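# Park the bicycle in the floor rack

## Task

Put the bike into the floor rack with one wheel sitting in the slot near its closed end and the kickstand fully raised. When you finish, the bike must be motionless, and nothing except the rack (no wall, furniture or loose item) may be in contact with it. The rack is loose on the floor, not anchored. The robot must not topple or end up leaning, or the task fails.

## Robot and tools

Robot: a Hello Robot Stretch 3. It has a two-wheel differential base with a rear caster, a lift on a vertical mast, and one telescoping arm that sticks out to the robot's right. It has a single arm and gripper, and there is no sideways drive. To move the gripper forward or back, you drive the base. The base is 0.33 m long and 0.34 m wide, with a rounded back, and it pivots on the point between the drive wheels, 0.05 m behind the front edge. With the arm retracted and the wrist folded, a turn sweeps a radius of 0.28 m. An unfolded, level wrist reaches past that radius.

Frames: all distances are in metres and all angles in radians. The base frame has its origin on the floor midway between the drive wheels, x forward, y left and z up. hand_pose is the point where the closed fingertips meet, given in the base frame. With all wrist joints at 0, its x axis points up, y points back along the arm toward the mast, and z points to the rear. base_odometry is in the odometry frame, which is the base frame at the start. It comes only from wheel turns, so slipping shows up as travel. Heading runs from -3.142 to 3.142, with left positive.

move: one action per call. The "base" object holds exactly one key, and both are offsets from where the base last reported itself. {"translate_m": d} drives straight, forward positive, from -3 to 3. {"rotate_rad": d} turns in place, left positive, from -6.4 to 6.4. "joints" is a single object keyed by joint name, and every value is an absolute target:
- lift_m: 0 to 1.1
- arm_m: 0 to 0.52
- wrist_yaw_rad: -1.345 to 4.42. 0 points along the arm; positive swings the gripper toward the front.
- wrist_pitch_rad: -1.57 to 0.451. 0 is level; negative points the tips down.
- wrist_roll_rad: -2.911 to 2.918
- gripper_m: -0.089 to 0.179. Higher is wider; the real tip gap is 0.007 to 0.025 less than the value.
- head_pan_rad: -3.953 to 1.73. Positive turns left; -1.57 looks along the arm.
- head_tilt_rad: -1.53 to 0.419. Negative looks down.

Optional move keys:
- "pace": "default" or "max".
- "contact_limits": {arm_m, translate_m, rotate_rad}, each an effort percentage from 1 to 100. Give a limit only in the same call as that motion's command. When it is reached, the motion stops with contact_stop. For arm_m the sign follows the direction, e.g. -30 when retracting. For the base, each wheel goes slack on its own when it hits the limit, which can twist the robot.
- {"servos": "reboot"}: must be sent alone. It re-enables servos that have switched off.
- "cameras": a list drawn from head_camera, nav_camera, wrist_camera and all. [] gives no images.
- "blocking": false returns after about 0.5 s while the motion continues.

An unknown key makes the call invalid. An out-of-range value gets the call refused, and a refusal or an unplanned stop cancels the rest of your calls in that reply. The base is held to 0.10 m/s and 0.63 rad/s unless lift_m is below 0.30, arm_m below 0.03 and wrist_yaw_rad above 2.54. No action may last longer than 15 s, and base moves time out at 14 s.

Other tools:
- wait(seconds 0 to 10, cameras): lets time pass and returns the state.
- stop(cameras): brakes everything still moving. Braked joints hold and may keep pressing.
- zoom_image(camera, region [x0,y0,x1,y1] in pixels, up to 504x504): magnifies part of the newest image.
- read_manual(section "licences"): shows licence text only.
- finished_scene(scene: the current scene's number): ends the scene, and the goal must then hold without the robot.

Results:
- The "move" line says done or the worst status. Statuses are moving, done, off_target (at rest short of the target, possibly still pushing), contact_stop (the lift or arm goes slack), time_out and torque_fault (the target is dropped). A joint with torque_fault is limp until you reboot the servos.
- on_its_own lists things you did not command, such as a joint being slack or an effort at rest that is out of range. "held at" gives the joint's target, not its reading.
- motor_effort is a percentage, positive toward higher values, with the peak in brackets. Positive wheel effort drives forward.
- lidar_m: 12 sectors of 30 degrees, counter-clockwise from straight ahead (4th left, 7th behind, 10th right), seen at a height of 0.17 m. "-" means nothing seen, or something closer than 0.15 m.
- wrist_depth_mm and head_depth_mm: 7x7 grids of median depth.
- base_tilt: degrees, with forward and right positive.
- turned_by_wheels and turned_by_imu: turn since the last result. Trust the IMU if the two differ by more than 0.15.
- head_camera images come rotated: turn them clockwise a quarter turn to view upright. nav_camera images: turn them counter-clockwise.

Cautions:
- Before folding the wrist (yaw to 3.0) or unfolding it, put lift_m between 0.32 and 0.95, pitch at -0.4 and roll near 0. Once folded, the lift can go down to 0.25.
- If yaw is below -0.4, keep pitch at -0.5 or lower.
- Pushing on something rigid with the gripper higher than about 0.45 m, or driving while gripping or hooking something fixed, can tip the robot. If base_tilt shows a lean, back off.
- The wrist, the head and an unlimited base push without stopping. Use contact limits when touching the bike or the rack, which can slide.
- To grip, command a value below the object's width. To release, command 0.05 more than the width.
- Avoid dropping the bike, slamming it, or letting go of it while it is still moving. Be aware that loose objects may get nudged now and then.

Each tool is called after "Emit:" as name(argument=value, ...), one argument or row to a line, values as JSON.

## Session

Emit:
move(
  joints={"head_pan_rad": -1.2, "head_tilt_rad": -0.4},
)

Emit:
move(
  joints={"head_pan_rad": 0.6, "head_tilt_rad": -0.4},
  cameras=["nav_camera"],
)

Scene clock: 1.13 s.
move: done
base_odometry: x=+0.000 y=+0.000 heading=+0.000
turned_by_wheels: +0.000
turned_by_imu: +0.000
base_tilt: forward=-1.4 right=-0.5
lidar_m: 1.24 2.18 2.07 1.32 0.93 0.87 0.90 1.19 1.66 1.70 2.26 1.25
head_depth_mm: 1646 1720 1848 1982 2040 1712 1402 / 1779 1877 2007 2163 2197 1734 1408 / 1913 2035 2235 2397 2251 1731 1422 / 2126 2273 2507 2724 2275 1750 1417 / 2326 2543 2799 2935 2303 1754 1432 / 2625 2887 3166 3285 2322 1774 1441 / 3009 3308 3729 3349 2328 1789 1449
base_status: not commanded
joint_positions: lift_m=+0.523 arm_m=+0.000 wrist_yaw_rad=+2.995 wrist_pitch_rad=-0.456 wrist_roll_rad=+0.000 gripper_m=+0.037 head_pan_rad=-1.192 head_tilt_rad=-0.394
joint_status: all done
measured_speeds: all 0
motor_effort: left_wheel=-0.2(0.6) right_wheel=+0.1(0.3) lift_m=+25.5(26.4) arm_m=-2.1(2.7) wrist_yaw_rad=+0.3(1.0) wrist_pitch_rad=+2.5(2.8) wrist_roll_rad=+0.1(0.4) gripper_m=+0.4(0.7) head_pan_rad=-3.8(6.4) head_tilt_rad=-2.1(3.1)
hand_pose: x=+0.0108 y=+0.0722 z=+0.5269 quat_wxyz=(+0.210, +0.698, +0.109, +0.676) (m; base frame)
wrist_depth_mm: - 138 - - - - - / - 149 - - - - - / - 161 - - - - - / - 178 - - - - - / 885 203 248 960 - - - / 781 761 124 801 797 843 867 / 665 678 267 687 124 723 735
pictures: head_camera (sideways), nav_camera (sideways), wrist_camera
camera_calibration:
head_camera: T_world_to_cam=[[-0.101246, 0.379432, -0.919663, 1.22413], [0.92616, 0.373509, 0.0521402, -0.070925], [0.363287, -0.846476, -0.389231, 0.46585], [0, 0, 0, 1]] pos_world=[0.0203888, -0.0436508, 1.31081]
nav_camera: T_world_to_cam=[[0.147777, -0.359792, 0.921255, -1.15659], [-0.908282, -0.41799, -0.0175486, 0.0809517], [0.39139, -0.834166, -0.388562, 0.459497], [0, 0, 0, 1]] pos_world=[0.0646021, 0.00100058, 1.24548]
wrist_camera: T_world_to_cam=[[0.991399, -0.124964, 0.038885, -0.0250516], [-0.0372752, -0.554426, -0.831398, 0.525745], [0.125454, 0.822798, -0.554315, 0.393235], [0, 0, 0, 1]] pos_world=[-0.00489954, -0.035197, 0.656054]

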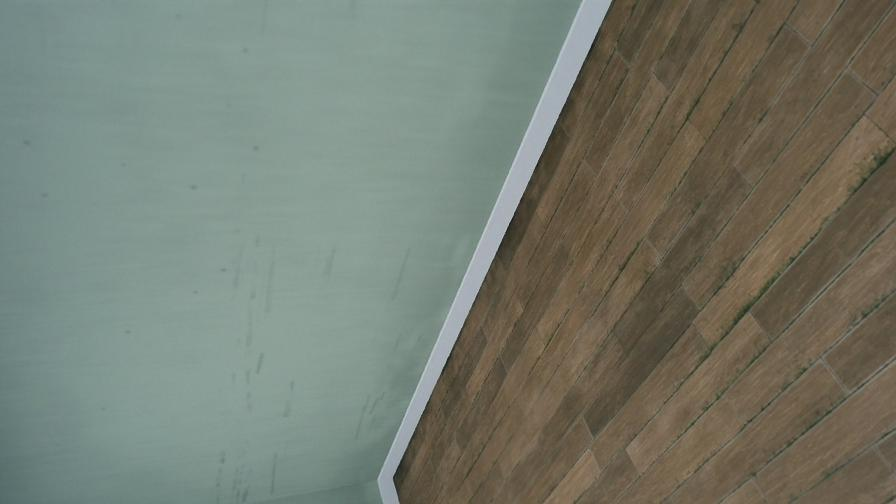

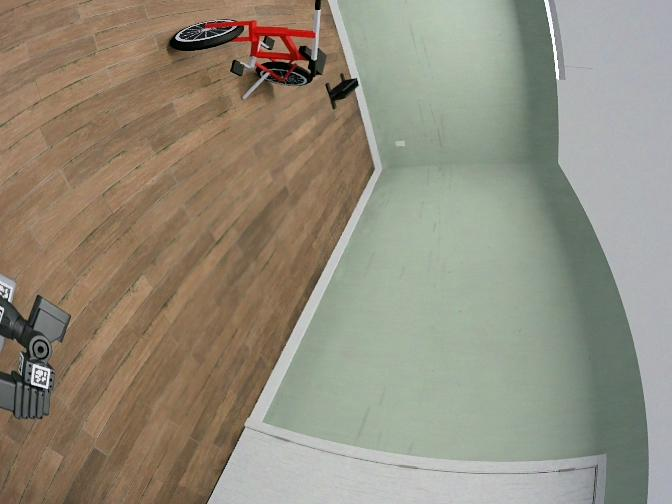

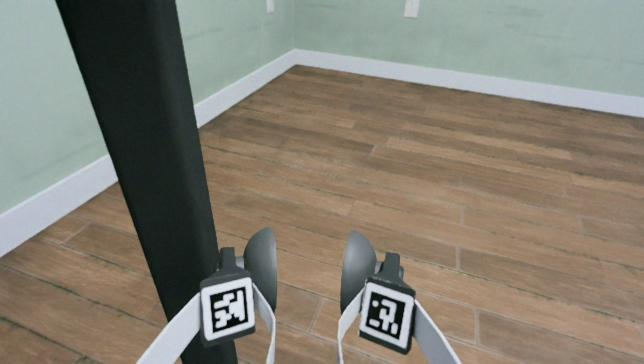

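Scene clock: 2.47 s.
move: done
base_odometry: x=+0.000 y=+0.000 heading=+0.000
turned_by_wheels: +0.000
turned_by_imu: +0.000
base_tilt: forward=-1.3 right=-0.5
lidar_m: 1.24 2.18 2.06 1.31 0.92 0.88 0.90 1.18 1.65 1.70 2.26 1.25
head_depth_mm: 2523 2658 2903 3017 2218 1719 1398 / 2332 2551 2706 2883 2234 1723 1407 / 2201 2379 2554 2709 2231 1742 1408 / 2088 2250 2393 2564 2264 1742 1425 / 1964 2083 2228 2427 2311 1753 1435 / 1891 1983 2107 2265 2311 1779 1449 / 1786 1904 2025 2124 2211 1790 1439
base_status: not commanded
joint_positions: lift_m=+0.523 arm_m=+0.000 wrist_yaw_rad=+2.995 wrist_pitch_rad=-0.456 wrist_roll_rad=+0.000 gripper_m=+0.037 head_pan_rad=+0.592 head_tilt_rad=-0.395
joint_status: all done
measured_speeds: all 0
motor_effort: left_wheel=-0.8(0.8) right_wheel=+0.1(0.3) lift_m=+25.5(26.3) arm_m=-3.3(4.2) wrist_yaw_rad=-0.4(1.5) wrist_pitch_rad=+2.5(2.8) wrist_roll_rad=-0.1(0.5) gripper_m=+0.1(1.1) head_pan_rad=+3.6(9.5) head_tilt_rad=-2.4(4.3)
hand_pose: x=+0.0108 y=+0.0722 z=+0.5269 quat_wxyz=(+0.210, +0.698, +0.109, +0.676) (m; base frame)
wrist_depth_mm: - 138 - - - - - / - 150 - - - - - / - 161 - - - - - / - 178 - - - - - / 880 204 249 977 984 - - / 785 770 125 782 803 857 838 / 677 652 269 679 124 730 711
pictures: nav_camera (sideways)
camera_calibration:
nav_camera: T_world_to_cam=[[0.320727, 0.220493, 0.92115, -1.15751], [0.600193, -0.799662, -0.0175628, 0.0717683], [0.732736, 0.558501, -0.388811, 0.457739], [0, 0, 0, 1]] pos_world=[-0.00723252, 0.0569658, 1.24548]

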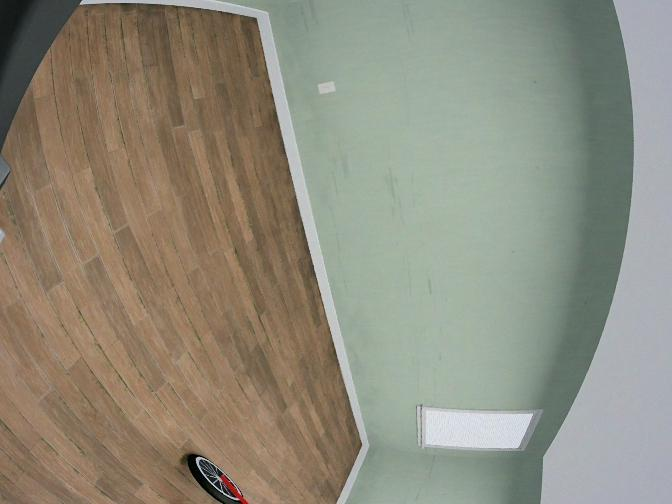

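Emit:
move(
  joints={"head_pan_rad": -0.25, "head_tilt_rad": -0.5},
  cameras=["head_camera", "nav_camera"],
)

Emit:
zoom_image(
  camera="head_camera",
  region=[300, 0, 800, 504],
)

Scene clock: 5.47 s.
move: done
base_odometry: x=+0.000 y=+0.000 heading=+0.000
turned_by_wheels: +0.000
turned_by_imu: +0.000
base_tilt: forward=-1.3 right=-0.5
lidar_m: 1.24 2.18 2.07 1.31 0.92 0.88 0.90 1.18 1.66 1.69 2.26 1.25
head_depth_mm: 3236 3483 3616 2546 1944 1554 1309 / 3307 3510 3765 2058 1951 1567 1316 / 3317 3610 3798 2078 1902 1582 1309 / 3385 3704 3920 2636 1722 1594 1326 / 3428 3800 3992 2664 2004 1595 1334 / 3506 3885 - 2674 2014 1611 1334 / 3595 3819 3832 2711 2013 1613 1348
base_status: not commanded
joint_positions: lift_m=+0.523 arm_m=+0.000 wrist_yaw_rad=+2.995 wrist_pitch_rad=-0.456 wrist_roll_rad=+0.000 gripper_m=+0.037 head_pan_rad=-0.242 head_tilt_rad=-0.493
joint_status: all done
measured_speeds: all 0
motor_effort: left_wheel=+0.0(0.7) right_wheel=+0.4(0.4) lift_m=+23.8(24.7) arm_m=-6.5(7.3) wrist_yaw_rad=-0.3(1.5) wrist_pitch_rad=+2.5(2.7) wrist_roll_rad=-0.1(0.3) gripper_m=+0.5(0.8) head_pan_rad=-3.1(6.6) head_tilt_rad=-2.8(4.3)
hand_pose: x=+0.0108 y=+0.0722 z=+0.5269 quat_wxyz=(+0.210, +0.698, +0.109, +0.676) (m; base frame)
wrist_depth_mm: - 138 - - - - - / - 150 - - - - - / - 160 - - - - - / - 178 - - - - - / 861 201 249 974 992 - - / 798 754 124 787 773 845 876 / 684 668 268 684 124 724 754
pictures: head_camera (sideways), nav_camera (sideways)
camera_calibration:
head_camera: T_world_to_cam=[[-0.453788, 0.159617, -0.876698, 1.17023], [0.239929, 0.969381, 0.0523015, -0.0669423], [0.858202, -0.186611, -0.47819, 0.578591], [0, 0, 0, 1]] pos_world=[0.0505489, -0.0139239, 1.30611]
nav_camera: T_world_to_cam=[[0.465037, -0.110383, 0.878383, -1.1026], [-0.190261, -0.981473, -0.022609, 0.0831572], [0.864605, -0.156608, -0.477423, 0.572242], [0, 0, 0, 1]] pos_world=[0.0338075, 0.0495263, 1.24358]

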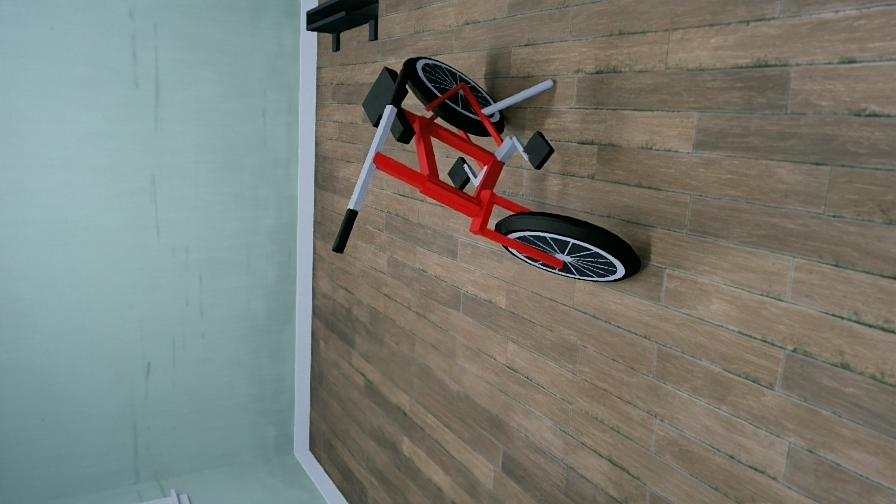

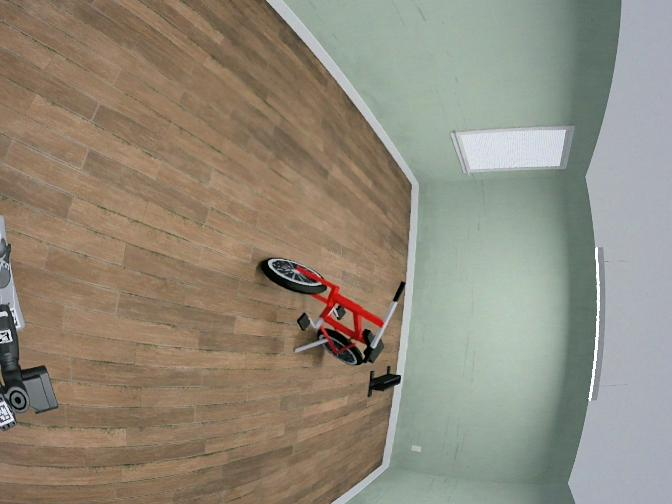

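Scaled by 1.000.

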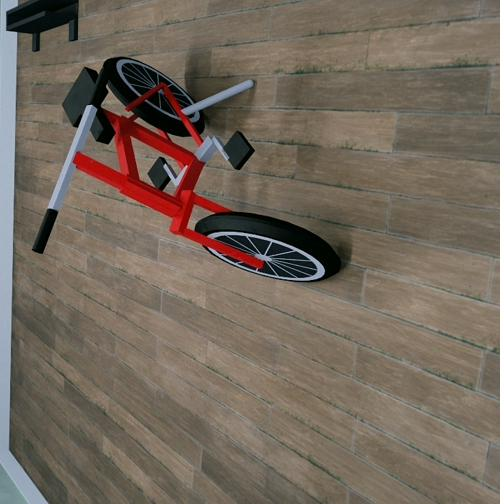

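Emit:
move(
  joints={"head_pan_rad": -0.6, "head_tilt_rad": -0.5},
  cameras=["head_camera", "nav_camera"],
)

Emit:
zoom_image(
  camera="head_camera",
  region=[280, 100, 480, 300],
)

Scene clock: 13.67 s.
move: done
base_odometry: x=+0.000 y=+0.000 heading=+0.000
turned_by_wheels: +0.000
turned_by_imu: +0.000
base_tilt: forward=-1.3 right=-0.5
lidar_m: 1.24 2.18 2.07 1.32 0.92 0.88 0.90 1.18 1.66 1.70 2.26 1.25
head_depth_mm: 3396 3577 3470 2569 1948 1554 1305 / 3523 3783 3779 2599 1943 1581 1312 / 3429 3743 3847 2619 1986 1584 1324 / 3328 3707 3805 2659 1981 1590 1325 / 3349 3621 3811 2072 1934 1600 1338 / 3289 3577 3751 1927 1940 1609 1343 / 3194 3523 3764 2753 1832 1580 1345
base_status: not commanded
joint_positions: lift_m=+0.523 arm_m=+0.000 wrist_yaw_rad=+2.995 wrist_pitch_rad=-0.456 wrist_roll_rad=+0.000 gripper_m=+0.037 head_pan_rad=-0.592 head_tilt_rad=-0.493
joint_status: all done
measured_speeds: all 0
motor_effort: left_wheel=-0.3(0.6) right_wheel=+0.1(0.4) lift_m=+22.8(23.7) arm_m=-10.8(10.9) wrist_yaw_rad=-1.1(1.5) wrist_pitch_rad=+2.7(2.9) wrist_roll_rad=-0.2(0.3) gripper_m=+0.4(0.7) head_pan_rad=-3.6(6.2) head_tilt_rad=-2.8(5.6)
hand_pose: x=+0.0108 y=+0.0722 z=+0.5269 quat_wxyz=(+0.210, +0.698, +0.109, +0.676) (m; base frame)
wrist_depth_mm: - 138 - - - - - / - 150 - - - - - / - 161 - - - - - / - 177 - - - - - / 850 202 247 955 988 - - / 773 769 125 774 775 845 857 / 683 656 267 683 124 720 742
pictures: head_camera (sideways), nav_camera (sideways)
camera_calibration:
head_camera: T_world_to_cam=[[-0.371586, 0.305571, -0.87667, 1.16969], [0.557783, 0.828337, 0.0523014, -0.0688811], [0.74216, -0.469557, -0.478241, 0.579365], [0, 0, 0, 1]] pos_world=[0.0430798, -0.0283212, 1.30611]
nav_camera: T_world_to_cam=[[0.399035, -0.263179, 0.878355, -1.10216], [-0.515272, -0.856728, -0.0226119, 0.0851435], [0.758463, -0.443569, -0.477474, 0.572955], [0, 0, 0, 1]] pos_world=[0.0491073, 0.0370247, 1.24358]

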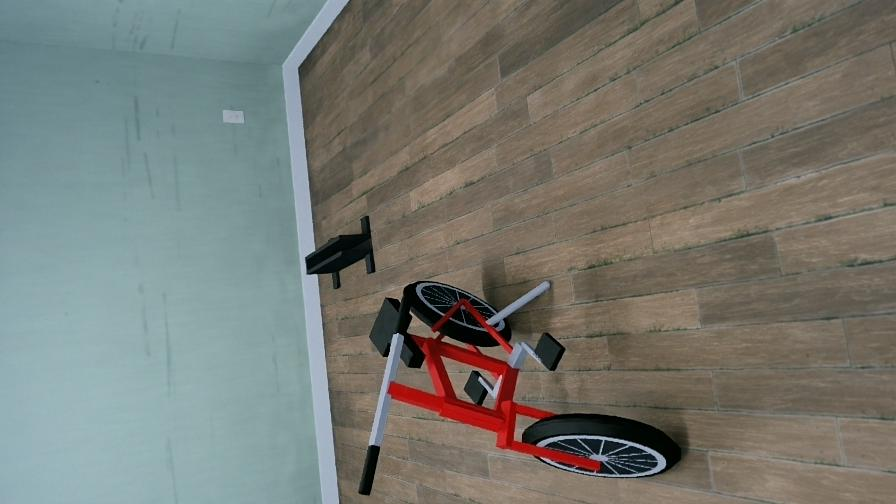

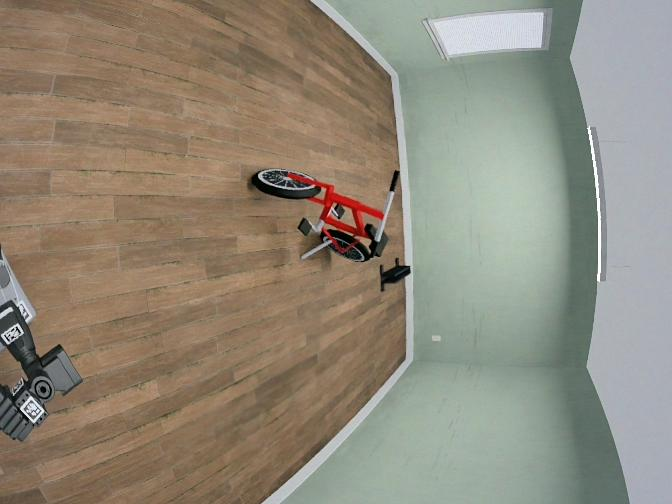

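Scaled by 2.520 from the camera's 896x504 image, which has a finer 1280x720 frame.

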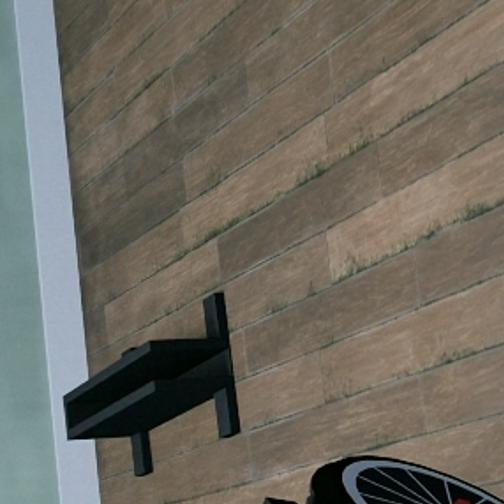

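Emit:
zoom_image(
  camera="head_camera",
  region=[295, 205, 385, 295],
)

Scaled by 5.600 from the camera's 896x504 image, which has a finer 1280x720 frame.

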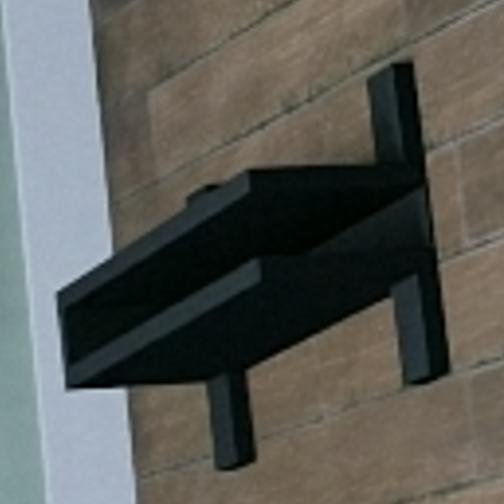

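Emit:
move(
  base={"rotate_rad": 2.408},
  joints={"lift_m": 0.28, "head_pan_rad": 1.7, "head_tilt_rad": -0.5},
  cameras=[],
)

Emit:
move(
  base={"translate_m": -2.6},
  joints={"head_pan_rad": -2.6},
  pace="max",
)

Scene clock: 45.87 s.
move: done
base_odometry: x=+0.000 y=+0.000 heading=+2.408
turned_by_wheels: +2.408
turned_by_imu: +2.364
base_tilt: forward=-1.3 right=-0.4
lidar_m: 0.88 0.88 1.01 1.66 1.66 1.92 1.86 1.24 2.42 2.07 1.82 1.03
head_depth_mm: 1530 1639 1781 1891 1888 1566 1311 / 1516 1656 1824 2023 1953 1572 1314 / 1496 1618 1761 1964 1957 1578 1314 / 1443 1556 1708 1882 1982 1600 1334 / 1417 1540 1667 1854 1960 1593 1334 / 1389 1515 1645 1819 1931 1645 1369 / 1371 1468 1617 1770 - - -
base_status: done
joint_positions: lift_m=+0.280 arm_m=+0.000 wrist_yaw_rad=+2.995 wrist_pitch_rad=-0.456 wrist_roll_rad=+0.000 gripper_m=+0.037 head_pan_rad=+1.692 head_tilt_rad=-0.494
joint_status: all done
measured_speeds: all 0
motor_effort: left_wheel=-4.1(8.5) right_wheel=+4.6(8.1) lift_m=+18.5(22.3) arm_m=-14.7(16.0) wrist_yaw_rad=-0.1(1.7) wrist_pitch_rad=+2.7(2.9) wrist_roll_rad=+0.1(0.4) gripper_m=-0.2(1.4) head_pan_rad=+4.3(6.3) head_tilt_rad=-3.0(5.9)
hand_pose: x=+0.0107 y=+0.0721 z=+0.2842 quat_wxyz=(+0.210, +0.698, +0.109, +0.676) (m; base frame)
wrist_depth_mm: 140 138 - - - - - / - 150 - - - - - / 867 161 919 969 975 942 - / 688 179 680 730 750 779 770 / 564 207 212 599 602 628 643 / 486 290 124 296 486 529 527 / 255 259 248 266 124 452 455
pictures: none
No camera images: "cameras" was empty.

Scene clock: 56.00 s.
move: done
base_odometry: x=+1.931 y=-1.741 heading=+2.408
turned_by_wheels: +0.000
turned_by_imu: -0.013
base_tilt: forward=-1.3 right=-0.5
lidar_m: 3.34 2.02 1.13 0.96 0.95 1.08 1.39 1.39 1.58 2.64 2.79 0.65
head_depth_mm: 1141 1235 1350 1484 1641 1565 1304 / 1165 1263 1378 1516 1681 1575 1324 / 1187 1293 1424 1563 1744 1587 1324 / 1211 1325 1448 1609 1794 1476 1267 / 1239 1338 1487 1657 1812 1600 1278 / 1262 1382 1521 1693 1889 1602 1337 / 1284 1413 1560 1736 1906 1634 1349
base_status: done
joint_positions: lift_m=+0.280 arm_m=+0.000 wrist_yaw_rad=+2.995 wrist_pitch_rad=-0.456 wrist_roll_rad=+0.000 gripper_m=+0.037 head_pan_rad=-2.592 head_tilt_rad=-0.494
joint_status: all done
measured_speeds: all 0
motor_effort: left_wheel=-0.8(12.1) right_wheel=-1.2(6.2) lift_m=+32.1(32.5) arm_m=-12.2(15.5) wrist_yaw_rad=+1.1(2.3) wrist_pitch_rad=+2.4(2.9) wrist_roll_rad=+0.0(0.5) gripper_m=+0.2(1.5) head_pan_rad=-3.9(5.6) head_tilt_rad=-2.4(3.2)
hand_pose: x=+0.0107 y=+0.0721 z=+0.2842 quat_wxyz=(+0.210, +0.698, +0.109, +0.676) (m; base frame)
wrist_depth_mm: 139 138 - - - - - / 792 150 - - - - - / 806 161 911 931 939 - - / 685 178 688 736 750 765 783 / 564 207 210 600 607 610 637 / 489 290 125 299 485 528 540 / 256 258 249 266 124 458 458
pictures: head_camera (sideways), nav_camera (sideways), wrist_camera
camera_calibration:
head_camera: T_world_to_cam=[[0.433166, 0.211019, -0.876264, 1.16425], [0.520872, -0.852031, 0.0523006, -0.0686548], [-0.735568, -0.479076, -0.478985, 0.589347], [0, 0, 0, 1]] pos_world=[-0.0350489, -0.0218332, 1.30607]
nav_camera: T_world_to_cam=[[-0.406052, -0.253626, 0.87795, -1.09672], [-0.564406, 0.825186, -0.0226544, 0.0854986], [-0.718726, -0.504719, -0.478217, 0.582933], [0, 0, 0, 1]] pos_world=[0.0219001, -0.0544916, 1.24357]
wrist_camera: T_world_to_cam=[[0.991401, -0.124951, 0.0388771, -0.0156137], [-0.03732, -0.554727, -0.831195, 0.323953], [0.125425, 0.822597, -0.55462, 0.258874], [0, 0, 0, 1]] pos_world=[-0.00489977, -0.0351943, 0.413452]

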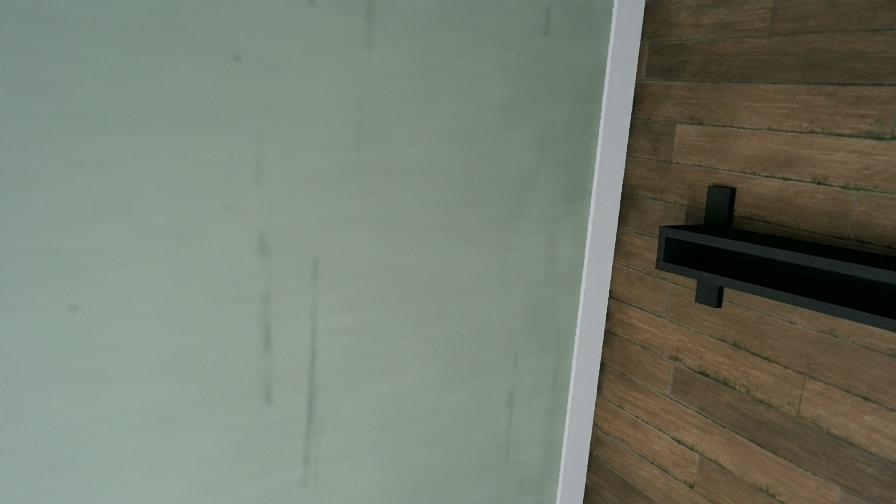

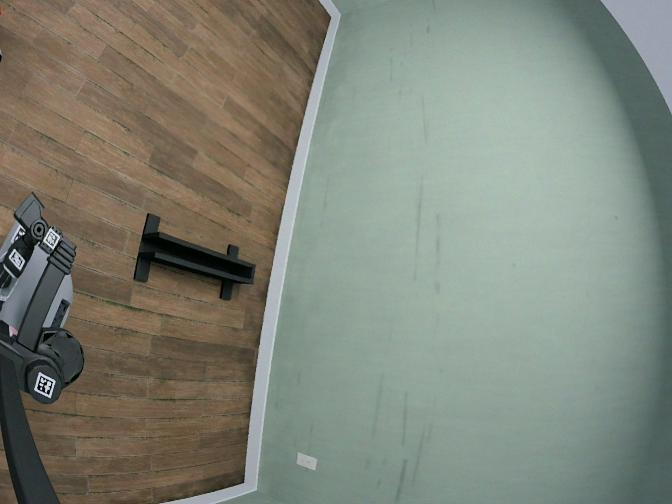

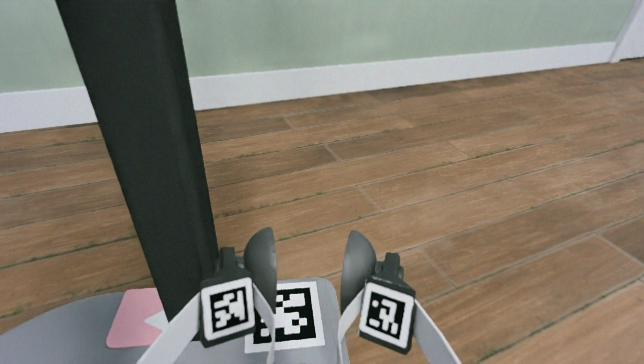

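Emit:
move(
  base={"rotate_rad": -0.025},
  cameras=[],
)

Emit:
move(
  base={"translate_m": -0.886},
  pace="max",
  cameras=[],
)

Emit:
move(
  base={"rotate_rad": 0.362},
  joints={"lift_m": 0.5, "wrist_pitch_rad": -0.4, "gripper_m": 0.17, "head_pan_rad": -1.7, "head_tilt_rad": -0.9},
  cameras=[],
)

Emit:
move(
  joints={"wrist_yaw_rad": 0.0},
  cameras=[],
)

Emit:
move(
  joints={"wrist_pitch_rad": -1.55, "wrist_roll_rad": -1.53, "arm_m": 0.44, "lift_m": 0.56},
)

Scene clock: 70.83 s.
move: done
base_odometry: x=+1.931 y=-1.741 heading=+2.383
turned_by_wheels: -0.025
turned_by_imu: -0.024
base_tilt: forward=-1.3 right=-0.5
lidar_m: 3.34 2.11 1.14 0.95 0.95 1.07 1.39 1.38 1.56 2.54 2.79 0.65
head_depth_mm: 1138 1239 1349 1484 1661 1560 1306 / 1166 1257 1378 1516 1688 1577 1319 / 1193 1289 1401 1560 1743 1588 1318 / 1201 1311 1445 1598 1778 1500 1296 / 1230 1341 1471 1631 1799 1597 1295 / 1255 1368 1500 1674 1861 1600 1344 / 1277 1400 1542 1709 1891 1616 1344
base_status: done
joint_positions: lift_m=+0.280 arm_m=+0.000 wrist_yaw_rad=+2.995 wrist_pitch_rad=-0.456 wrist_roll_rad=+0.000 gripper_m=+0.037 head_pan_rad=-2.592 head_tilt_rad=-0.494
joint_status: not commanded
measured_speeds: all 0
motor_effort: left_wheel=+3.1(5.2) right_wheel=-4.2(5.4) lift_m=+34.2(34.5) arm_m=-12.2(12.9) wrist_yaw_rad=+1.0(1.2) wrist_pitch_rad=+2.6(2.7) wrist_roll_rad=-0.3(0.3) gripper_m=-0.2(1.1) head_pan_rad=-3.1(4.1) head_tilt_rad=-3.1(3.3)
hand_pose: x=+0.0107 y=+0.0721 z=+0.2842 quat_wxyz=(+0.210, +0.698, +0.109, +0.676) (m; base frame)
wrist_depth_mm: 138 138 - - - - - / 799 149 - - - - - / 840 160 926 959 979 993 - / 682 178 671 754 767 769 806 / 571 206 210 587 609 627 640 / 483 289 124 295 485 525 526 / 259 257 248 268 124 451 456
pictures: none
No camera images: "cameras" was empty.

Scene clock: 75.10 s.
move: done
base_odometry: x=+2.574 y=-2.351 heading=+2.383
turned_by_wheels: +0.000
turned_by_imu: -0.004
base_tilt: forward=-1.3 right=-0.5
lidar_m: 1.63 1.52 0.81 0.68 0.68 0.66 0.55 0.55 0.62 1.01 3.04 1.44
head_depth_mm: 434 471 515 564 630 709 811 / 442 479 525 578 643 728 834 / 449 488 535 592 660 750 866 / 458 498 547 604 676 772 898 / 465 508 558 621 696 795 929 / 474 517 570 635 718 818 962 / 483 529 584 651 737 848 1002
base_status: done
joint_positions: lift_m=+0.280 arm_m=+0.000 wrist_yaw_rad=+2.995 wrist_pitch_rad=-0.456 wrist_roll_rad=+0.000 gripper_m=+0.037 head_pan_rad=-2.592 head_tilt_rad=-0.494
joint_status: not commanded
measured_speeds: all 0
motor_effort: left_wheel=+3.0(8.4) right_wheel=-1.2(9.8) lift_m=+28.6(33.9) arm_m=-11.0(12.8) wrist_yaw_rad=+0.4(1.6) wrist_pitch_rad=+2.5(3.0) wrist_roll_rad=+0.0(0.4) gripper_m=+0.0(1.2) head_pan_rad=-3.1(4.3) head_tilt_rad=-2.1(3.0)
hand_pose: x=+0.0107 y=+0.0721 z=+0.2842 quat_wxyz=(+0.210, +0.698, +0.109, +0.676) (m; base frame)
wrist_depth_mm: 139 138 678 755 - - - / 591 150 721 - - - - / 637 161 768 857 948 993 - / 653 178 678 721 743 789 774 / 574 207 213 599 606 627 623 / 487 288 125 299 485 521 531 / 257 256 250 265 124 457 462
pictures: none
No camera images: "cameras" was empty.

Scene clock: 77.93 s.
move: done
base_odometry: x=+2.574 y=-2.351 heading=+2.745
turned_by_wheels: +0.362
turned_by_imu: +0.355
base_tilt: forward=-1.3 right=-0.4
lidar_m: 2.29 0.93 0.70 0.68 0.71 0.57 0.55 0.58 0.82 2.52 3.20 1.45
head_depth_mm: 1214 1292 1373 1452 1382 1244 1123 / 1583 1705 1795 1605 1405 1254 489 / 2232 2192 1876 1621 1275 1245 530 / 2762 2293 1885 1624 1426 1243 558 / 2742 2296 1901 1642 1428 1222 1102 / 2693 2308 1914 1653 1424 1234 1135 / 2735 2319 1920 1648 1432 1273 1140
base_status: done
joint_positions: lift_m=+0.500 arm_m=+0.000 wrist_yaw_rad=+2.995 wrist_pitch_rad=-0.420 wrist_roll_rad=+0.000 gripper_m=+0.170 head_pan_rad=-1.708 head_tilt_rad=-0.889
joint_status: all done
measured_speeds: all 0
motor_effort: left_wheel=-4.0(7.6) right_wheel=+4.4(7.3) lift_m=+33.9(38.0) arm_m=-12.0(12.0) wrist_yaw_rad=+1.3(1.6) wrist_pitch_rad=+3.8(5.7) wrist_roll_rad=+0.0(0.5) gripper_m=+0.0(83.0) head_pan_rad=+4.5(7.3) head_tilt_rad=-4.8(6.0)
hand_pose: x=+0.0114 y=+0.0768 z=+0.5123 quat_wxyz=(+0.198, +0.700, +0.097, +0.679) (m; base frame)
wrist_depth_mm: 136 137 656 684 705 719 728 / 658 147 712 746 773 773 792 / 732 158 783 785 - - - / 802 173 - - - - - / 843 192 864 908 993 985 - / - 211 761 813 847 138 869 / 118 658 655 697 708 119 702
pictures: none
No camera images: "cameras" was empty.

Scene clock: 80.43 s.
move: done
base_odometry: x=+2.574 y=-2.351 heading=+2.745
turned_by_wheels: +0.000
turned_by_imu: +0.000
base_tilt: forward=-1.3 right=-0.5
lidar_m: 2.29 0.93 0.70 0.68 0.71 0.57 0.55 0.58 0.82 2.52 3.21 1.44
head_depth_mm: 1221 1296 1377 1465 1383 1243 1120 / 1573 1699 1793 1613 1409 1249 488 / 2212 2197 1885 1607 1277 1261 528 / 2742 2273 1886 1623 1417 628 950 / 2784 2289 1920 1618 1413 1220 1132 / 2727 2304 1923 1640 1425 1224 1136 / 2734 2333 1940 1647 1443 1274 1142
base_status: not commanded
joint_positions: lift_m=+0.500 arm_m=+0.000 wrist_yaw_rad=+0.002 wrist_pitch_rad=-0.420 wrist_roll_rad=+0.000 gripper_m=+0.170 head_pan_rad=-1.708 head_tilt_rad=-0.889
joint_status: all done
measured_speeds: all 0
motor_effort: left_wheel=-3.9(4.7) right_wheel=+4.6(4.8) lift_m=+33.4(34.4) arm_m=-10.8(12.1) wrist_yaw_rad=-1.8(4.5) wrist_pitch_rad=+3.6(3.9) wrist_roll_rad=+0.2(0.3) gripper_m=+0.3(0.9) head_pan_rad=+4.6(5.2) head_tilt_rad=-5.0(5.8)
hand_pose: x=-0.0210 y=-0.3691 z=+0.5123 quat_wxyz=(+0.692, +0.148, -0.691, -0.147) (m; base frame)
wrist_depth_mm: - - - - - - - / - - - - - - - / - - - - - - - / - - - - - - - / 931 935 946 - 990 968 - / - 762 788 812 841 137 724 / 118 488 - - - 119 113
pictures: none
No camera images: "cameras" was empty.

Scene clock: 84.87 s.
move: done
base_odometry: x=+2.574 y=-2.351 heading=+2.745
turned_by_wheels: +0.000
turned_by_imu: +0.000
base_tilt: forward=-1.3 right=-0.5
lidar_m: 2.29 0.93 0.70 0.68 0.71 0.56 0.55 0.58 0.82 2.51 3.20 1.44
head_depth_mm: 1217 1292 1376 1453 1380 1251 1101 / 1581 1696 1788 1615 1413 495 442 / 2245 2198 1890 683 573 1219 1121 / 2761 2280 777 1526 1418 1244 1130 / 2739 2284 1903 833 1428 1226 1138 / 2710 2293 1928 1637 1441 1227 1141 / 2754 2340 1933 1650 1437 1274 1135
base_status: not commanded
joint_positions: lift_m=+0.560 arm_m=+0.440 wrist_yaw_rad=+0.000 wrist_pitch_rad=-1.541 wrist_roll_rad=-1.526 gripper_m=+0.170 head_pan_rad=-1.708 head_tilt_rad=-0.889
joint_status: all done
measured_speeds: all 0
motor_effort: left_wheel=-4.3(4.9) right_wheel=+4.5(4.6) lift_m=+30.4(40.0) arm_m=+15.8(21.9) wrist_yaw_rad=-0.3(2.8) wrist_pitch_rad=-1.5(3.2) wrist_roll_rad=-1.7(2.7) gripper_m=+0.3(1.3) head_pan_rad=+3.7(4.5) head_tilt_rad=-4.9(5.8)
hand_pose: x=-0.0214 y=-0.5685 z=+0.4419 quat_wxyz=(+0.717, +0.697, -0.016, -0.016) (m; base frame)
wrist_depth_mm: 569 573 576 562 577 581 592 / 571 587 585 589 597 616 602 / 581 592 598 603 607 618 614 / 513 604 618 597 613 632 634 / 530 612 631 623 637 628 634 / - 612 638 641 650 138 653 / 117 661 653 640 659 119 678
pictures: head_camera (sideways), nav_camera (sideways), wrist_camera
camera_calibration:
head_camera: T_world_to_cam=[[0.152628, 0.765822, -0.624677, 0.838034], [0.986355, -0.157507, 0.0479008, -0.0657402], [-0.0617077, -0.623465, -0.779412, 0.976033], [0, 0, 0, 1]] pos_world=[-0.00283518, -0.0436173, 1.28738]
nav_camera: T_world_to_cam=[[-0.102587, -0.772589, 0.626564, -0.770904], [-0.994233, 0.0994281, -0.0401854, 0.110928], [-0.0312513, -0.627073, -0.778333, 0.969131], [0, 0, 0, 1]] pos_world=[0.0614895, 0.00109574, 1.24179]
wrist_camera: T_world_to_cam=[[-0.00159885, -0.999645, 0.0265845, -0.582959], [-0.991309, 0.00508141, 0.131454, -0.029104], [-0.131543, -0.0261433, -0.990966, 0.582144], [0, 0, 0, 1]] pos_world=[0.0467938, -0.567385, 0.596208]

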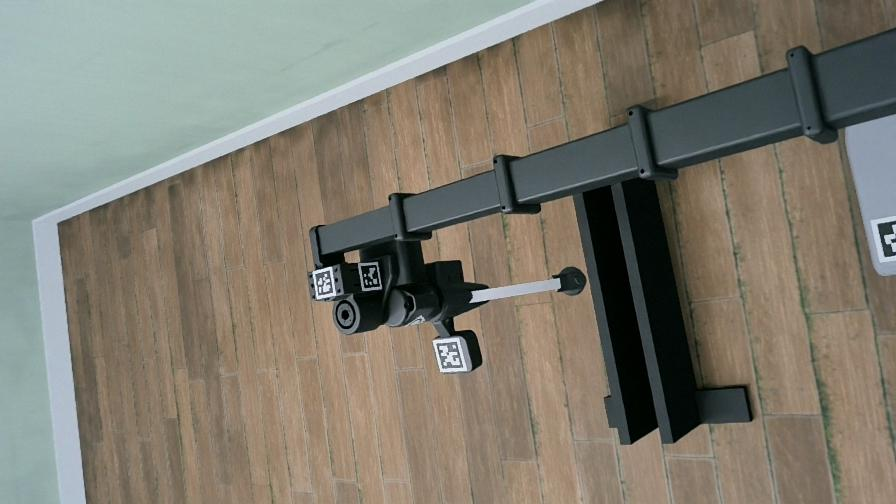

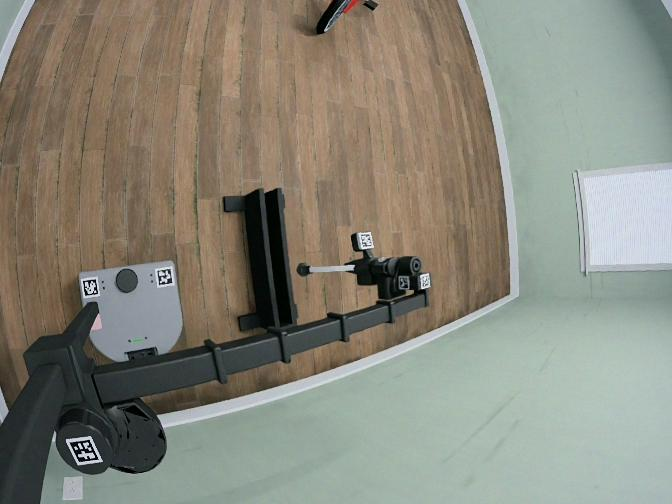

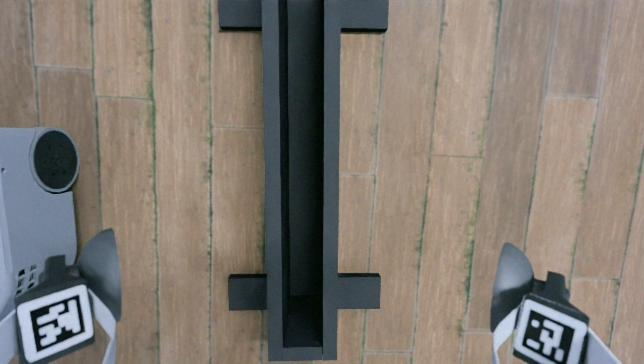

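Emit:
move(
  base={"translate_m": 0.04},
  joints={"arm_m": 0.423, "lift_m": 0.36},
  cameras=[],
)

Emit:
move(
  joints={"lift_m": 0.243},
  cameras=["wrist_camera"],
)

Emit:
move(
  joints={"gripper_m": 0.05},
  cameras=[],
)

Emit:
move(
  joints={"gripper_m": 0.02},
  cameras=[],
)

Emit:
move(
  joints={"lift_m": 0.29, "arm_m": 0.4},
  cameras=["wrist_camera", "nav_camera"],
)

Scene clock: 98.83 s.
move: done
base_odometry: x=+2.537 y=-2.335 heading=+2.745
turned_by_wheels: +0.000
turned_by_imu: +0.000
base_tilt: forward=-1.4 right=-0.4
lidar_m: 2.29 0.93 0.70 0.68 0.71 0.60 0.59 0.62 0.87 2.70 3.21 1.41
head_depth_mm: 1308 1385 1472 1522 1402 1244 1116 / 1700 1837 1818 1605 1403 1254 640 / 2402 2198 1884 1608 1235 721 1108 / 2746 2282 1889 909 1218 1243 1128 / 2741 2310 1912 1637 1294 1229 1133 / 2716 2310 1905 1632 1431 1229 1137 / 2708 2298 1929 1653 1431 1273 1142
base_status: done
joint_positions: lift_m=+0.360 arm_m=+0.423 wrist_yaw_rad=+0.000 wrist_pitch_rad=-1.542 wrist_roll_rad=-1.526 gripper_m=+0.170 head_pan_rad=-1.708 head_tilt_rad=-0.889
joint_status: all done
measured_speeds: all 0
motor_effort: left_wheel=-0.9(3.6) right_wheel=+3.6(7.1) lift_m=+18.8(28.5) arm_m=-14.3(21.5) wrist_yaw_rad=-0.9(1.6) wrist_pitch_rad=-1.4(1.9) wrist_roll_rad=-1.8(2.1) gripper_m=+0.4(1.3) head_pan_rad=+4.2(4.6) head_tilt_rad=-5.0(5.7)
hand_pose: x=-0.0214 y=-0.5514 z=+0.2419 quat_wxyz=(+0.717, +0.697, -0.016, -0.016) (m; base frame)
wrist_depth_mm: 374 377 381 376 382 386 390 / 379 386 383 383 391 387 404 / 389 395 393 390 401 405 404 / 397 399 406 398 410 412 413 / 404 412 408 407 420 426 423 / - 416 418 418 431 137 430 / 118 429 430 430 435 118 440
pictures: none
No camera images: "cameras" was empty.

Scene clock: 100.73 s.
move: done
base_odometry: x=+2.537 y=-2.335 heading=+2.745
turned_by_wheels: +0.000
turned_by_imu: +0.000
base_tilt: forward=-1.3 right=-0.5
lidar_m: 2.28 0.92 0.69 0.68 0.71 0.61 0.59 0.62 0.87 2.70 3.20 1.41
head_depth_mm: 1301 1394 1478 1522 1403 1245 1118 / 1688 1836 1830 1608 1405 1254 1122 / 2389 2214 1887 1604 1264 844 948 / 2770 2301 1878 1620 1007 1236 1124 / 2767 2289 1897 1628 1305 1215 1139 / 2700 2318 1910 1636 1420 1233 1144 / 2727 2338 1910 1648 1434 1275 1139
base_status: not commanded
joint_positions: lift_m=+0.243 arm_m=+0.423 wrist_yaw_rad=+0.000 wrist_pitch_rad=-1.542 wrist_roll_rad=-1.526 gripper_m=+0.170 head_pan_rad=-1.708 head_tilt_rad=-0.889
joint_status: all done
measured_speeds: all 0
motor_effort: left_wheel=-0.4(0.9) right_wheel=+3.5(4.0) lift_m=+18.6(23.0) arm_m=-13.8(15.2) wrist_yaw_rad=+0.2(1.9) wrist_pitch_rad=-1.6(1.7) wrist_roll_rad=-1.7(2.1) gripper_m=+0.8(1.3) head_pan_rad=+4.0(4.8) head_tilt_rad=-5.0(5.6)
hand_pose: x=-0.0214 y=-0.5514 z=+0.1249 quat_wxyz=(+0.717, +0.697, -0.016, -0.016) (m; base frame)
wrist_depth_mm: 262 264 119 263 117 273 274 / 268 269 118 272 119 277 281 / 275 277 119 275 121 286 285 / 280 282 122 278 124 293 290 / 283 287 124 287 127 296 298 / - 290 127 291 130 138 306 / 114 299 130 298 144 119 310
pictures: wrist_camera
camera_calibration:
wrist_camera: T_world_to_cam=[[-0.00159779, -0.999654, 0.0262669, -0.55742], [-0.991309, 0.0050386, 0.131456, 0.0124556], [-0.131543, -0.0258286, -0.990974, 0.268635], [0, 0, 0, 1]] pos_world=[0.0467938, -0.550351, 0.279215]

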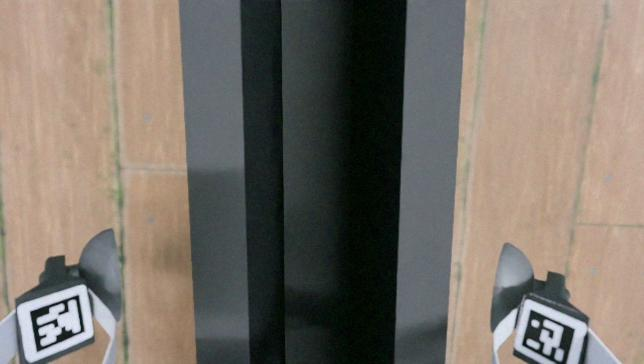

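Scene clock: 102.43 s.
move: done
base_odometry: x=+2.537 y=-2.335 heading=+2.745
turned_by_wheels: +0.000
turned_by_imu: +0.000
base_tilt: forward=-1.3 right=-0.4
lidar_m: 2.29 0.93 0.70 0.68 0.71 0.61 0.59 0.62 0.87 2.70 3.19 1.41
head_depth_mm: 1305 1385 1486 1519 1402 1248 1117 / 1698 1833 1817 1622 1407 1243 1122 / 2424 2209 1884 1609 1263 846 948 / 2742 2270 1889 1621 1007 1241 1133 / 2756 2291 1910 1637 1299 1223 1135 / 2710 2311 1906 1634 1428 1231 1139 / 2750 2332 1914 1623 1434 1275 1142
base_status: not commanded
joint_positions: lift_m=+0.243 arm_m=+0.423 wrist_yaw_rad=+0.000 wrist_pitch_rad=-1.530 wrist_roll_rad=-1.526 gripper_m=+0.051 head_pan_rad=-1.708 head_tilt_rad=-0.889
joint_status: all done
measured_speeds: all 0
motor_effort: left_wheel=-0.6(1.0) right_wheel=+3.7(3.9) lift_m=+18.5(19.4) arm_m=-13.3(15.0) wrist_yaw_rad=+0.2(1.6) wrist_pitch_rad=-3.7(4.4) wrist_roll_rad=-1.8(2.0) gripper_m=-18.7(91.5) head_pan_rad=+3.6(4.6) head_tilt_rad=-5.0(5.6)
hand_pose: x=-0.0214 y=-0.5544 z=+0.1247 quat_wxyz=(+0.721, +0.693, -0.016, -0.016) (m; base frame)
wrist_depth_mm: 258 260 136 263 117 275 277 / 268 267 135 268 120 282 284 / 272 270 134 279 122 286 290 / 278 280 134 281 125 292 298 / 281 287 124 282 128 299 301 / 289 122 127 293 130 306 308 / 291 119 130 301 132 118 314
pictures: none
No camera images: "cameras" was empty.

Scene clock: 103.27 s.
move: done
base_odometry: x=+2.537 y=-2.335 heading=+2.745
turned_by_wheels: +0.000
turned_by_imu: +0.000
base_tilt: forward=-1.4 right=-0.5
lidar_m: 2.28 0.93 0.69 0.68 0.71 0.61 0.59 0.62 0.87 2.71 3.20 1.41
head_depth_mm: 1311 1391 1471 1520 1400 1245 1119 / 1693 1839 1822 1607 1398 1250 1121 / 2401 2199 1885 1603 1265 844 953 / 2738 2269 1888 1623 1008 1245 1129 / 2758 2294 1904 1629 1297 1223 1135 / 2704 2295 1935 1649 1420 1229 1143 / 2741 2343 1932 1647 1433 1265 1136
base_status: not commanded
joint_positions: lift_m=+0.243 arm_m=+0.423 wrist_yaw_rad=+0.000 wrist_pitch_rad=-1.531 wrist_roll_rad=-1.526 gripper_m=+0.021 head_pan_rad=-1.708 head_tilt_rad=-0.889
joint_status: all done
measured_speeds: all 0
motor_effort: left_wheel=-0.5(1.0) right_wheel=+3.8(3.8) lift_m=+18.9(19.4) arm_m=-13.2(14.4) wrist_yaw_rad=+0.3(1.3) wrist_pitch_rad=-3.4(3.8) wrist_roll_rad=-1.4(1.9) gripper_m=-28.4(99.2) head_pan_rad=+4.0(4.6) head_tilt_rad=-5.0(5.7)
hand_pose: x=-0.0214 y=-0.5542 z=+0.1247 quat_wxyz=(+0.721, +0.693, -0.016, -0.016) (m; base frame)
wrist_depth_mm: 262 264 134 264 117 274 276 / 266 268 134 269 120 281 284 / 271 275 134 276 123 285 289 / 279 280 133 281 125 291 293 / 281 287 125 283 128 299 302 / 291 123 127 292 130 305 311 / 296 119 134 300 132 120 316
pictures: none
No camera images: "cameras" was empty.

Scene clock: 104.53 s.
move: done
base_odometry: x=+2.537 y=-2.335 heading=+2.745
turned_by_wheels: +0.000
turned_by_imu: +0.000
base_tilt: forward=-1.3 right=-0.5
lidar_m: 2.29 0.92 0.69 0.68 0.71 0.61 0.59 0.62 0.49 0.48 0.50 1.41
head_depth_mm: 1306 1385 1477 1534 1395 1241 1120 / 1681 1823 1831 1616 1406 1237 959 / 2415 2211 1882 1615 1287 788 960 / 2791 2290 1892 1623 994 1222 1133 / 2733 2300 1898 1632 1220 1215 1131 / 2724 2297 1916 1631 1426 1195 1130 / 2755 2324 1911 1646 1434 1264 1147
base_status: not commanded
joint_positions: lift_m=+0.290 arm_m=+0.400 wrist_yaw_rad=+0.000 wrist_pitch_rad=-1.536 wrist_roll_rad=-1.528 gripper_m=+0.024 head_pan_rad=-1.708 head_tilt_rad=-0.889
joint_status: all done
measured_speeds: all 0
motor_effort: left_wheel=-0.7(1.1) right_wheel=+3.7(3.9) lift_m=+41.4(48.5) arm_m=-15.0(21.2) wrist_yaw_rad=-0.7(1.6) wrist_pitch_rad=-2.5(6.1) wrist_roll_rad=-0.9(1.7) gripper_m=-13.5(29.3) head_pan_rad=+3.8(4.4) head_tilt_rad=-4.2(5.7)
hand_pose: x=-0.0214 y=-0.5298 z=+0.1718 quat_wxyz=(+0.719, +0.695, -0.015, -0.015) (m; base frame)
wrist_depth_mm: 308 308 138 263 119 317 322 / 313 316 122 272 122 326 324 / 317 318 125 278 126 332 339 / 324 327 141 287 130 339 340 / 333 336 134 295 135 346 348 / 341 121 137 308 137 355 358 / 345 117 145 320 127 355 366
pictures: nav_camera (sideways), wrist_camera
camera_calibration:
nav_camera: T_world_to_cam=[[-0.10253, -0.772618, 0.626537, -0.770869], [-0.99424, 0.0993524, -0.0401867, 0.110929], [-0.031199, -0.627049, -0.778355, 0.969159], [0, 0, 0, 1]] pos_world=[0.0614897, 0.00110211, 1.24179]
wrist_camera: T_world_to_cam=[[0.00069978, -0.999489, 0.0319664, -0.537963], [-0.99131, 0.00351177, 0.131503, 0.00536732], [-0.131548, -0.0317806, -0.9908, 0.312483], [0, 0, 0, 1]] pos_world=[0.0468036, -0.527776, 0.326099]

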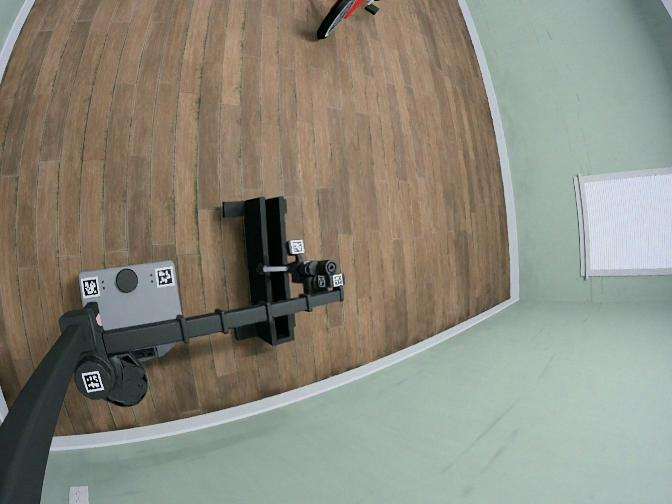

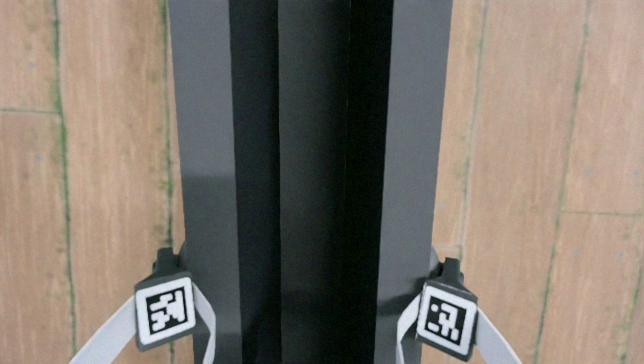

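Emit:
move(
  base={"rotate_rad": -0.089},
  cameras=[],
)

Emit:
move(
  base={"translate_m": 1.038},
  cameras=[],
)

Emit:
move(
  base={"rotate_rad": -0.619},
  joints={"head_pan_rad": -0.9, "head_tilt_rad": -0.7},
)

Scene clock: 114.47 s.
move: done
base_odometry: x=+2.537 y=-2.335 heading=+2.656
turned_by_wheels: -0.089
turned_by_imu: -0.087
base_tilt: forward=-1.4 right=-0.4
lidar_m: 3.12 1.01 0.71 0.68 0.69 0.62 0.59 0.60 0.49 0.48 0.50 1.41
head_depth_mm: 1088 1182 1275 1388 1370 1244 1121 / 1356 1475 1636 1579 1398 1245 966 / 1746 1966 1886 1612 1295 785 960 / 2536 2272 1906 1624 993 1217 1133 / 2747 2272 1904 1636 1226 1218 1134 / 2692 2314 1917 1637 1435 1186 1136 / 2693 2313 1928 1634 1436 1268 1146
base_status: done
joint_positions: lift_m=+0.290 arm_m=+0.400 wrist_yaw_rad=+0.000 wrist_pitch_rad=-1.536 wrist_roll_rad=-1.528 gripper_m=+0.024 head_pan_rad=-1.708 head_tilt_rad=-0.889
joint_status: not commanded
measured_speeds: all 0
motor_effort: left_wheel=+2.6(7.9) right_wheel=-2.9(8.9) lift_m=+41.6(42.1) arm_m=-9.1(10.7) wrist_yaw_rad=-0.1(1.3) wrist_pitch_rad=-2.5(2.8) wrist_roll_rad=-0.7(1.3) gripper_m=-14.1(15.3) head_pan_rad=+4.4(4.4) head_tilt_rad=-5.2(5.7)
hand_pose: x=-0.0214 y=-0.5298 z=+0.1718 quat_wxyz=(+0.719, +0.695, -0.015, -0.015) (m; base frame)
wrist_depth_mm: 308 308 138 259 116 316 322 / 308 312 140 269 121 322 324 / 319 319 124 276 124 331 334 / 325 328 141 285 130 336 339 / 335 335 133 297 135 347 344 / 341 121 137 311 137 351 356 / 347 117 144 320 128 361 365
pictures: none
No camera images: "cameras" was empty.

Scene clock: 125.97 s.
move: done
base_odometry: x=+1.619 y=-1.851 heading=+2.656
turned_by_wheels: +0.000
turned_by_imu: -0.001
base_tilt: forward=-1.3 right=-0.4
lidar_m: 3.09 1.09 0.76 0.73 0.75 0.98 1.62 1.66 0.49 0.48 0.50 3.26
head_depth_mm: 2764 2237 1867 1592 1396 1242 1118 / 2794 2257 1878 1601 1402 1242 960 / 2811 2277 1892 1622 1282 786 959 / 2760 2271 1910 1629 995 1217 1130 / 2760 2290 1899 1628 1218 1215 1131 / 2693 2330 1907 1645 1396 1197 1136 / 2693 2331 1925 1636 1441 1272 1145
base_status: done
joint_positions: lift_m=+0.290 arm_m=+0.400 wrist_yaw_rad=+0.000 wrist_pitch_rad=-1.536 wrist_roll_rad=-1.528 gripper_m=+0.024 head_pan_rad=-1.708 head_tilt_rad=-0.889
joint_status: not commanded
measured_speeds: all 0
motor_effort: left_wheel=+4.2(8.4) right_wheel=+0.4(5.4) lift_m=+33.4(41.9) arm_m=+5.1(9.2) wrist_yaw_rad=+0.6(1.7) wrist_pitch_rad=-2.5(3.0) wrist_roll_rad=-0.7(1.3) gripper_m=-14.0(15.3) head_pan_rad=+4.2(4.7) head_tilt_rad=-4.4(5.9)
hand_pose: x=-0.0214 y=-0.5298 z=+0.1718 quat_wxyz=(+0.719, +0.695, -0.015, -0.015) (m; base frame)
wrist_depth_mm: 307 306 137 263 117 318 325 / 308 315 138 267 122 327 329 / 320 322 124 278 124 330 333 / 328 325 141 287 131 337 339 / 334 330 134 300 135 346 352 / 339 121 136 309 138 355 359 / 345 117 146 325 128 365 364
pictures: none
No camera images: "cameras" was empty.

Scene clock: 128.07 s.
move: done
base_odometry: x=+1.619 y=-1.851 heading=+2.037
turned_by_wheels: -0.619
turned_by_imu: -0.607
base_tilt: forward=-1.3 right=-0.4
lidar_m: 1.53 3.10 1.22 0.79 0.73 0.73 0.91 1.62 0.49 0.48 0.50 0.79
head_depth_mm: 2707 2935 2373 1903 1580 1346 1036 / 2708 2949 2428 1921 1583 1354 1126 / 2680 2916 2439 1934 1604 1357 1145 / 2687 2970 2458 1950 1592 1375 1186 / 2664 2958 2461 1943 1613 1380 1198 / 2641 2927 2456 1959 1386 1378 1194 / 2641 2957 2514 1968 1506 1384 1202
base_status: done
joint_positions: lift_m=+0.290 arm_m=+0.400 wrist_yaw_rad=+0.000 wrist_pitch_rad=-1.536 wrist_roll_rad=-1.528 gripper_m=+0.024 head_pan_rad=-0.908 head_tilt_rad=-0.705
joint_status: all done
measured_speeds: all 0
motor_effort: left_wheel=+2.9(9.6) right_wheel=-3.5(10.3) lift_m=+31.9(34.0) arm_m=+7.2(8.9) wrist_yaw_rad=-0.8(1.2) wrist_pitch_rad=-2.5(2.8) wrist_roll_rad=-0.6(1.0) gripper_m=-14.4(15.5) head_pan_rad=+3.6(6.7) head_tilt_rad=+1.9(3.8)
hand_pose: x=-0.0214 y=-0.5299 z=+0.1718 quat_wxyz=(+0.719, +0.695, -0.015, -0.015) (m; base frame)
wrist_depth_mm: 303 310 137 262 117 314 319 / 308 310 120 273 122 325 326 / 318 319 125 278 124 331 336 / 322 328 142 291 130 341 343 / 335 331 134 299 135 347 351 / 336 121 137 310 137 358 357 / 342 117 145 324 127 359 363
pictures: head_camera (sideways), nav_camera (sideways), wrist_camera
camera_calibration:
head_camera: T_world_to_cam=[[-0.364574, 0.542647, -0.756717, 1.01326], [0.794657, 0.604918, 0.0509376, -0.0685362], [0.485393, -0.58276, -0.651755, 0.806672], [0, 0, 0, 1]] pos_world=[0.032317, -0.0382852, 1.29599]
nav_camera: T_world_to_cam=[[0.404085, -0.511199, 0.758545, -0.945985], [-0.759964, -0.649145, -0.032632, 0.0996735], [0.509088, -0.563281, -0.650803, 0.799976], [0, 0, 0, 1]] pos_world=[0.0507484, 0.0317272, 1.24145]
wrist_camera: T_world_to_cam=[[0.000694024, -0.999487, 0.0320127, -0.537992], [-0.991308, 0.0035239, 0.131513, 0.00537564], [-0.131558, -0.0318257, -0.990797, 0.312467], [0, 0, 0, 1]] pos_world=[0.0468099, -0.527791, 0.326107]

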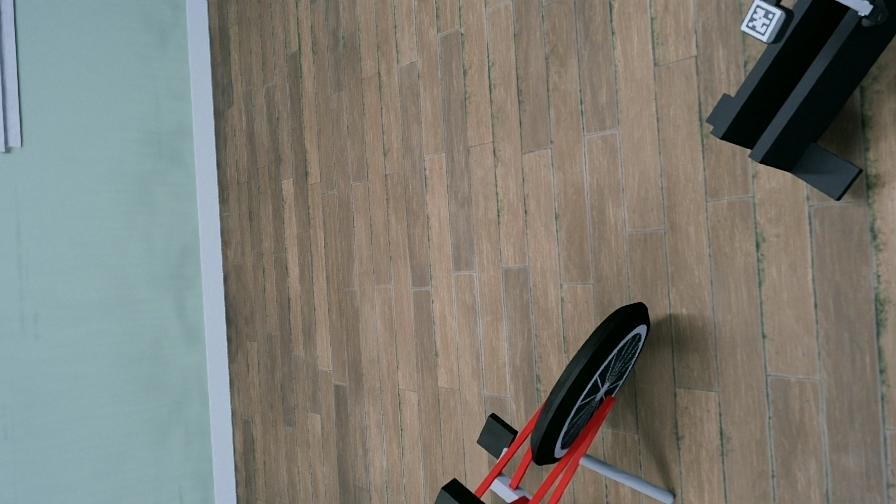

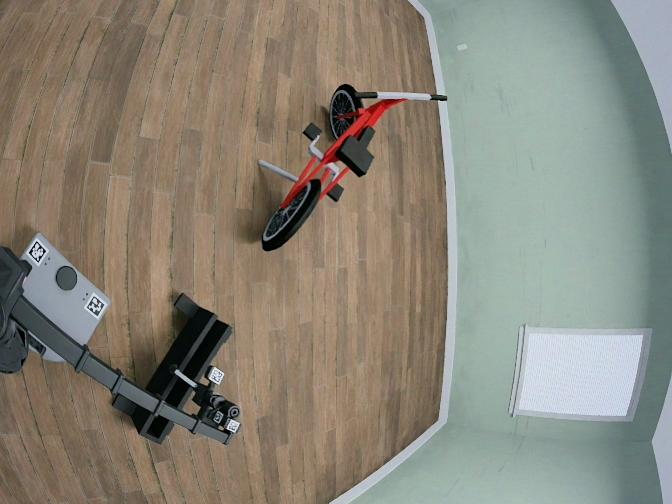

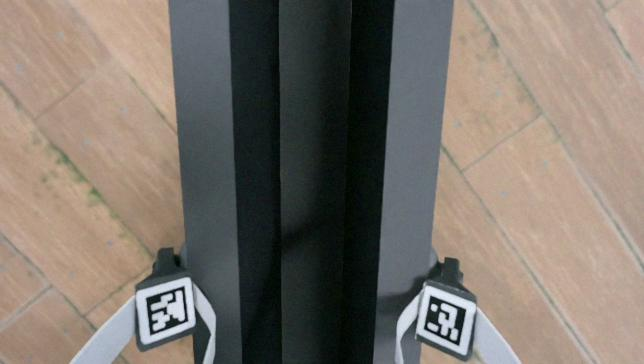

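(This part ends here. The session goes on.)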